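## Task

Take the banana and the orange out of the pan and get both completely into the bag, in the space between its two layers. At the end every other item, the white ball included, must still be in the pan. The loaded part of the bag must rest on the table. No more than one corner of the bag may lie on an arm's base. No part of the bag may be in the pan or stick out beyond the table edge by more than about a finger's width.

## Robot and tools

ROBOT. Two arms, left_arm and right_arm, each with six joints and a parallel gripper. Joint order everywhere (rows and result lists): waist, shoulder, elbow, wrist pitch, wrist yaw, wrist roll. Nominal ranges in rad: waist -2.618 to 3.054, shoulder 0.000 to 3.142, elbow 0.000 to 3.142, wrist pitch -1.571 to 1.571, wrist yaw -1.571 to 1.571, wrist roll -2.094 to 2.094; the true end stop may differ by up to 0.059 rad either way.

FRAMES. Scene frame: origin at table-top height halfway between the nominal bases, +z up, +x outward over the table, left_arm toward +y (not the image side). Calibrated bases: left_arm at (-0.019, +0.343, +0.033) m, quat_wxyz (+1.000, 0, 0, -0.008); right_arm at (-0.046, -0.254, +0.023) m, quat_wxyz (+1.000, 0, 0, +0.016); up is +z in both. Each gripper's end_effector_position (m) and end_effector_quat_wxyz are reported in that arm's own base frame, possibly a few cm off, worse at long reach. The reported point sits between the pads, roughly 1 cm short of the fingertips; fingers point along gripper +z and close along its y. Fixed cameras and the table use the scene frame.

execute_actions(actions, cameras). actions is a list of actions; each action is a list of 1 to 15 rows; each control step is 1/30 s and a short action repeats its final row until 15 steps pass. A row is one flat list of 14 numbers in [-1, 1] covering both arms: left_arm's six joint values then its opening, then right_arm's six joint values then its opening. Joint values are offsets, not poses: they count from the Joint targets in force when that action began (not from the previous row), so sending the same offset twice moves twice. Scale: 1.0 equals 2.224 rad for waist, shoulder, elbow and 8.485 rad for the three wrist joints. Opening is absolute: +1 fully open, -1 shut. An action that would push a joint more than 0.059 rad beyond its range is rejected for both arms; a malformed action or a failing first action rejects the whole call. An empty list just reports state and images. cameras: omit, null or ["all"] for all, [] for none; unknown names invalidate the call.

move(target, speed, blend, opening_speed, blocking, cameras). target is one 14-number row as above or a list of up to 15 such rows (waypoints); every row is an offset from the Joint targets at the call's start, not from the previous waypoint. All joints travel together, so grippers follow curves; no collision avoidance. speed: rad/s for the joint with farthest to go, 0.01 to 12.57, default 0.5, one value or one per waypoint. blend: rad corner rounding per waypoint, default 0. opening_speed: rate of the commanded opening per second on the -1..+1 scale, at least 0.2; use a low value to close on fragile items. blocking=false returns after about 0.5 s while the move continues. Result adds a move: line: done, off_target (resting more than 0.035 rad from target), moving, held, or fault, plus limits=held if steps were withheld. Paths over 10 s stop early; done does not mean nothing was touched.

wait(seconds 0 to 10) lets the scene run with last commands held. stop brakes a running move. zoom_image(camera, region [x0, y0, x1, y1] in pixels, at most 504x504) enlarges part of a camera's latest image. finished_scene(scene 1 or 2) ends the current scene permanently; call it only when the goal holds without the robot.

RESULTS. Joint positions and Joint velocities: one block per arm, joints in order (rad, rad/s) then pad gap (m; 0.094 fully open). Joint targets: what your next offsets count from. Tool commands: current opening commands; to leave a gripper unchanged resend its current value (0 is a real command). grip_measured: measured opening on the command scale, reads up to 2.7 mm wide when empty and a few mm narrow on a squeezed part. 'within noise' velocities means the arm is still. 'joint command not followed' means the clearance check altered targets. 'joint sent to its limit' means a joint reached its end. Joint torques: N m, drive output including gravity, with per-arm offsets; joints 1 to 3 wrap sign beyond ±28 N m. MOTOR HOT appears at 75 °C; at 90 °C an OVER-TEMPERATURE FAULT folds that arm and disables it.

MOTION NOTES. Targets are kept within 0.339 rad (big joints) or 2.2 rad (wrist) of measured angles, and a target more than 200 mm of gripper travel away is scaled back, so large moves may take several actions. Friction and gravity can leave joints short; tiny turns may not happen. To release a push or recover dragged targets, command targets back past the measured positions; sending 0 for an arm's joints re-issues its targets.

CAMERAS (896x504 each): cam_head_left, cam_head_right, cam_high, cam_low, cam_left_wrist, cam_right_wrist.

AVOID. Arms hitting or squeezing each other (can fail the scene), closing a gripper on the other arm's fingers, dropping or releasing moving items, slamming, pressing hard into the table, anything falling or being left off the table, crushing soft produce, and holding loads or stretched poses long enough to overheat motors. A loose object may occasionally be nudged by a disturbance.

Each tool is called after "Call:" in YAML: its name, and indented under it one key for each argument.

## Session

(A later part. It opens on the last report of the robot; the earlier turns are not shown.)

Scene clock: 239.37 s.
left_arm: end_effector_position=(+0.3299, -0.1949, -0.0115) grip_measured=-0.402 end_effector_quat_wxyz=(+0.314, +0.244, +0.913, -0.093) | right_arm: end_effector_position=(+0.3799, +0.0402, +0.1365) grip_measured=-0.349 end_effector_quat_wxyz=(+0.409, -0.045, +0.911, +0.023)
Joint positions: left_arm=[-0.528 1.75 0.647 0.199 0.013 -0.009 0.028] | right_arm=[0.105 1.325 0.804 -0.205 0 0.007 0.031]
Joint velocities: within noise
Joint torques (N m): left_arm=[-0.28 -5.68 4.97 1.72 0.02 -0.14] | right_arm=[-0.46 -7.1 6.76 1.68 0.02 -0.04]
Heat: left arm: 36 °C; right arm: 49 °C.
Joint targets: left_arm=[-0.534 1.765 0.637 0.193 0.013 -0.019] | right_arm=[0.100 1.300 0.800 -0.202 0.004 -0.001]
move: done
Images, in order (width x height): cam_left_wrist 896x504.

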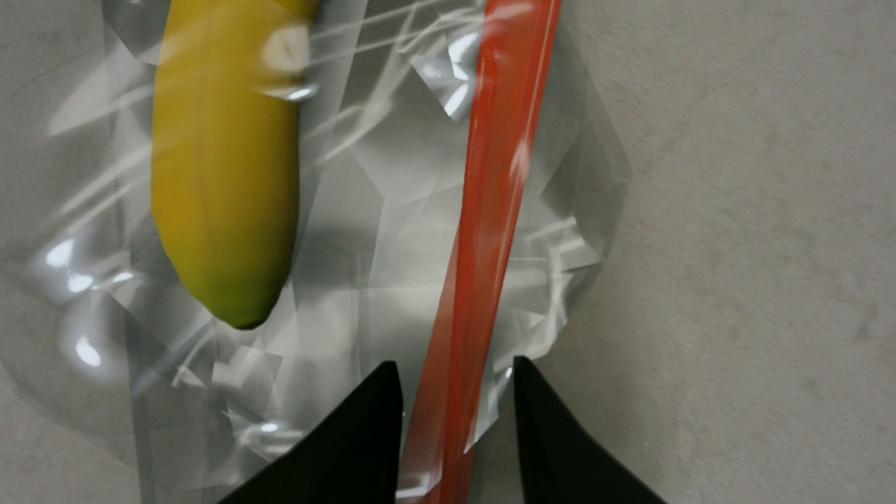

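Call:
move:
  target:
    - [0,-0.2338,0.0225,-0.0613,0,0,-0.4, 0,0,0,0,0,0,-0.35]
    - [0,-0.344,0.0733,-0.0581,0,0,-0.4, 0,0,0,0,0,0,-0.35]
  speed: [0.15,0.4]

Call:
zoom_image:
  camera: "cam_low"
  region: [330, 230, 540, 390]

Call:
zoom_image:
  camera: "cam_head_right"
  region: [240, 150, 500, 330]

Call:
zoom_image:
  camera: "cam_left_wrist"
  region: [250, 0, 750, 504]

Scene clock: 244.37 s.
left_arm: end_effector_position=(+0.2960, -0.1751, +0.2193) grip_measured=-0.402 end_effector_quat_wxyz=(+0.483, +0.225, +0.835, -0.139) | right_arm: end_effector_position=(+0.3799, +0.0402, +0.1365) grip_measured=-0.349 end_effector_quat_wxyz=(+0.409, -0.045, +0.911, +0.023)
Joint positions: left_arm=[-0.528 1.003 0.783 -0.297 0.013 -0.009 0.028] | right_arm=[0.105 1.325 0.804 -0.205 0 0.007 0.031]
Joint velocities: within noise
Joint torques (N m): left_arm=[-0.29 -2.96 10.4 2.21 0.02 -0.14] | right_arm=[-0.46 -7.1 6.78 1.69 0.01 -0.04]
Heat: left arm: 35 °C; right arm: 48 °C.
Joint targets: left_arm=[-0.534 1.000 0.800 -0.300 0.013 -0.019] | right_arm=[0.100 1.300 0.800 -0.202 0.004 0.000]
move: done

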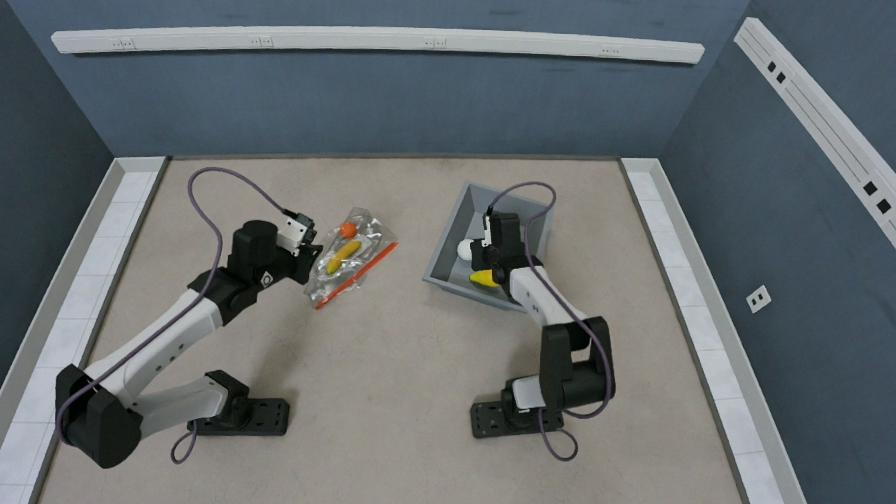

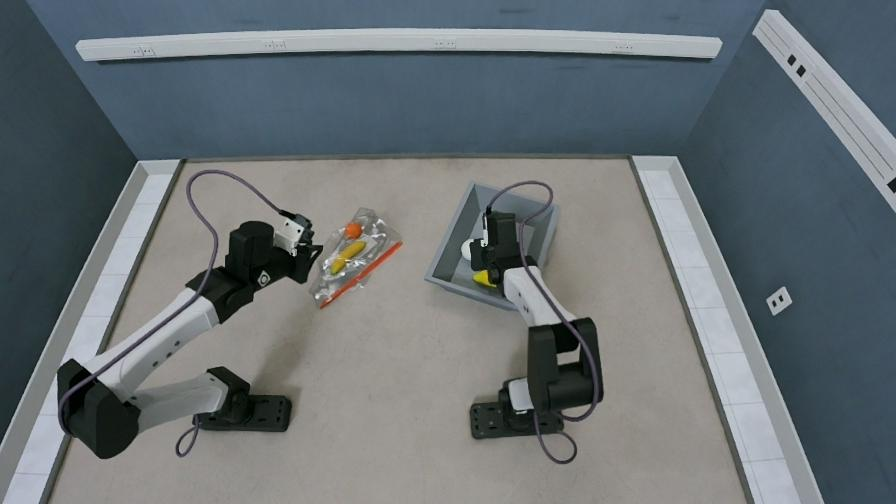

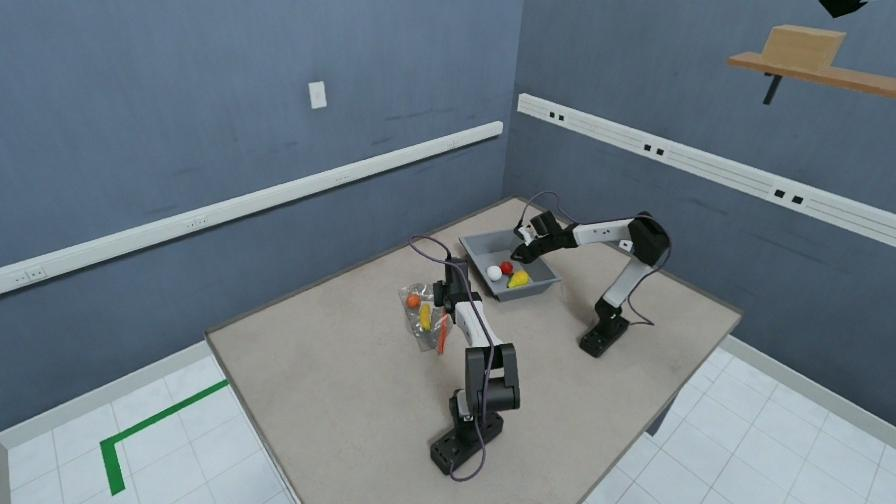

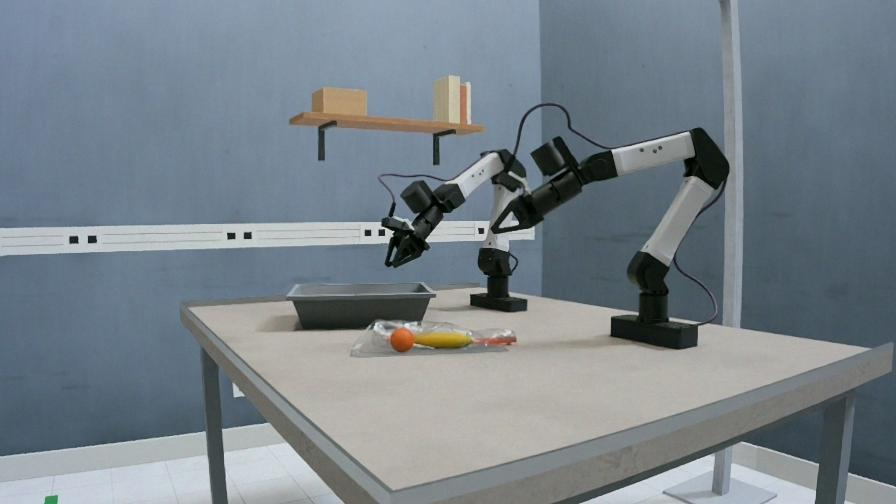

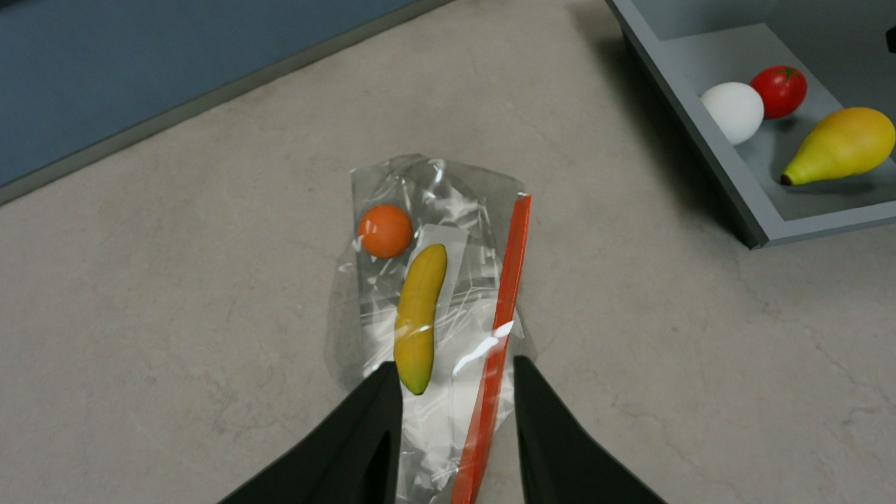

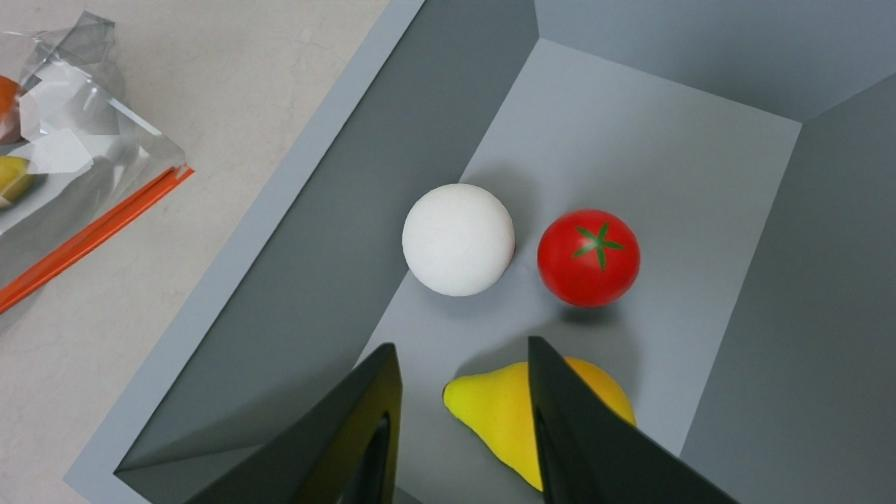

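Scaled by 2.400 from the camera's 896x504 image, which has a finer 1280x720 frame.

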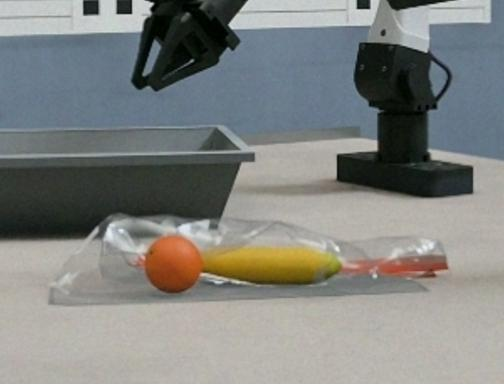

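Scaled by 1.938 from the camera's 896x504 image, which has a finer 1280x720 frame.

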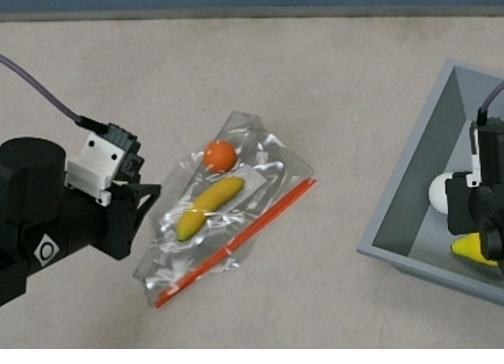

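Scaled by 1.000.

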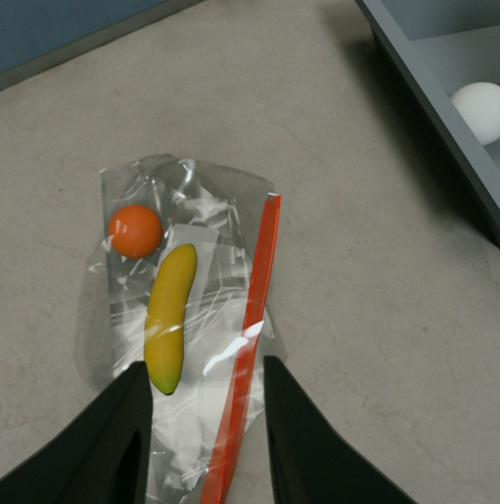

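Call:
execute_actions:
  actions: []
  cameras: ["cam_high","cam_head_left"]

Scene clock: 244.63 s.
left_arm: end_effector_position=(+0.2960, -0.1751, +0.2193) grip_measured=-0.402 end_effector_quat_wxyz=(+0.483, +0.225, +0.835, -0.139) | right_arm: end_effector_position=(+0.3799, +0.0402, +0.1365) grip_measured=-0.349 end_effector_quat_wxyz=(+0.409, -0.045, +0.911, +0.023)
Joint positions: left_arm=[-0.528 1.003 0.783 -0.297 0.013 -0.009 0.028] | right_arm=[0.105 1.325 0.804 -0.205 0 0.007 0.031]
Joint velocities: within noise
Joint torques (N m): left_arm=[-0.27 -2.92 10.37 2.23 0.02 -0.15] | right_arm=[-0.46 -7.12 6.76 1.68 0.02 -0.04]
Heat: left arm: 35 °C; right arm: 48 °C.
Joint targets: left_arm=[-0.534 1.000 0.800 -0.300 0.013 -0.019] | right_arm=[0.100 1.300 0.800 -0.202 0.004 0.000]
Tool commands: left_gripper/opening=-0.4 right_gripper/opening=-0.35
Images, in order (width x height): cam_head_left 896x504, cam_high 896x504.

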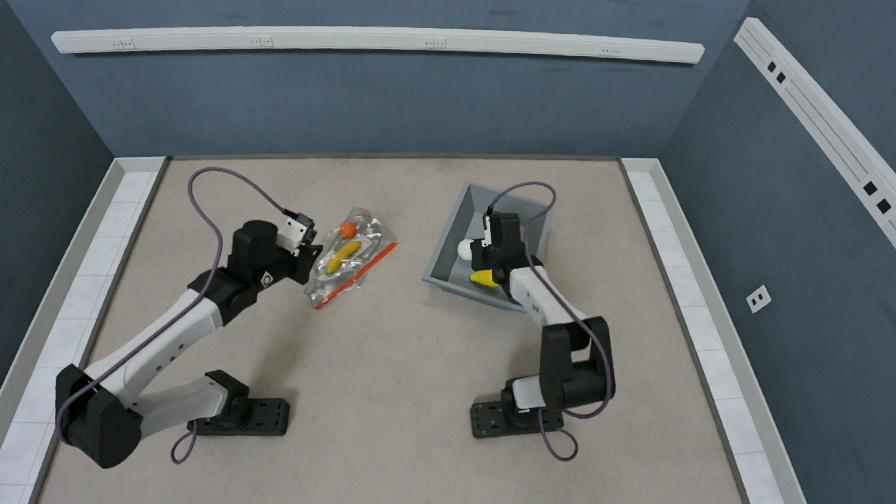

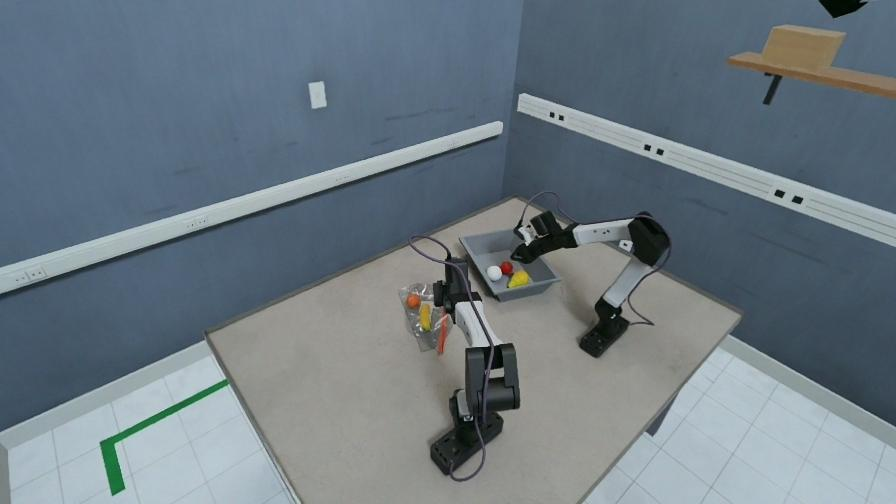

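Call:
finished_scene:
  scene: 2

The scene is finished: the task was done.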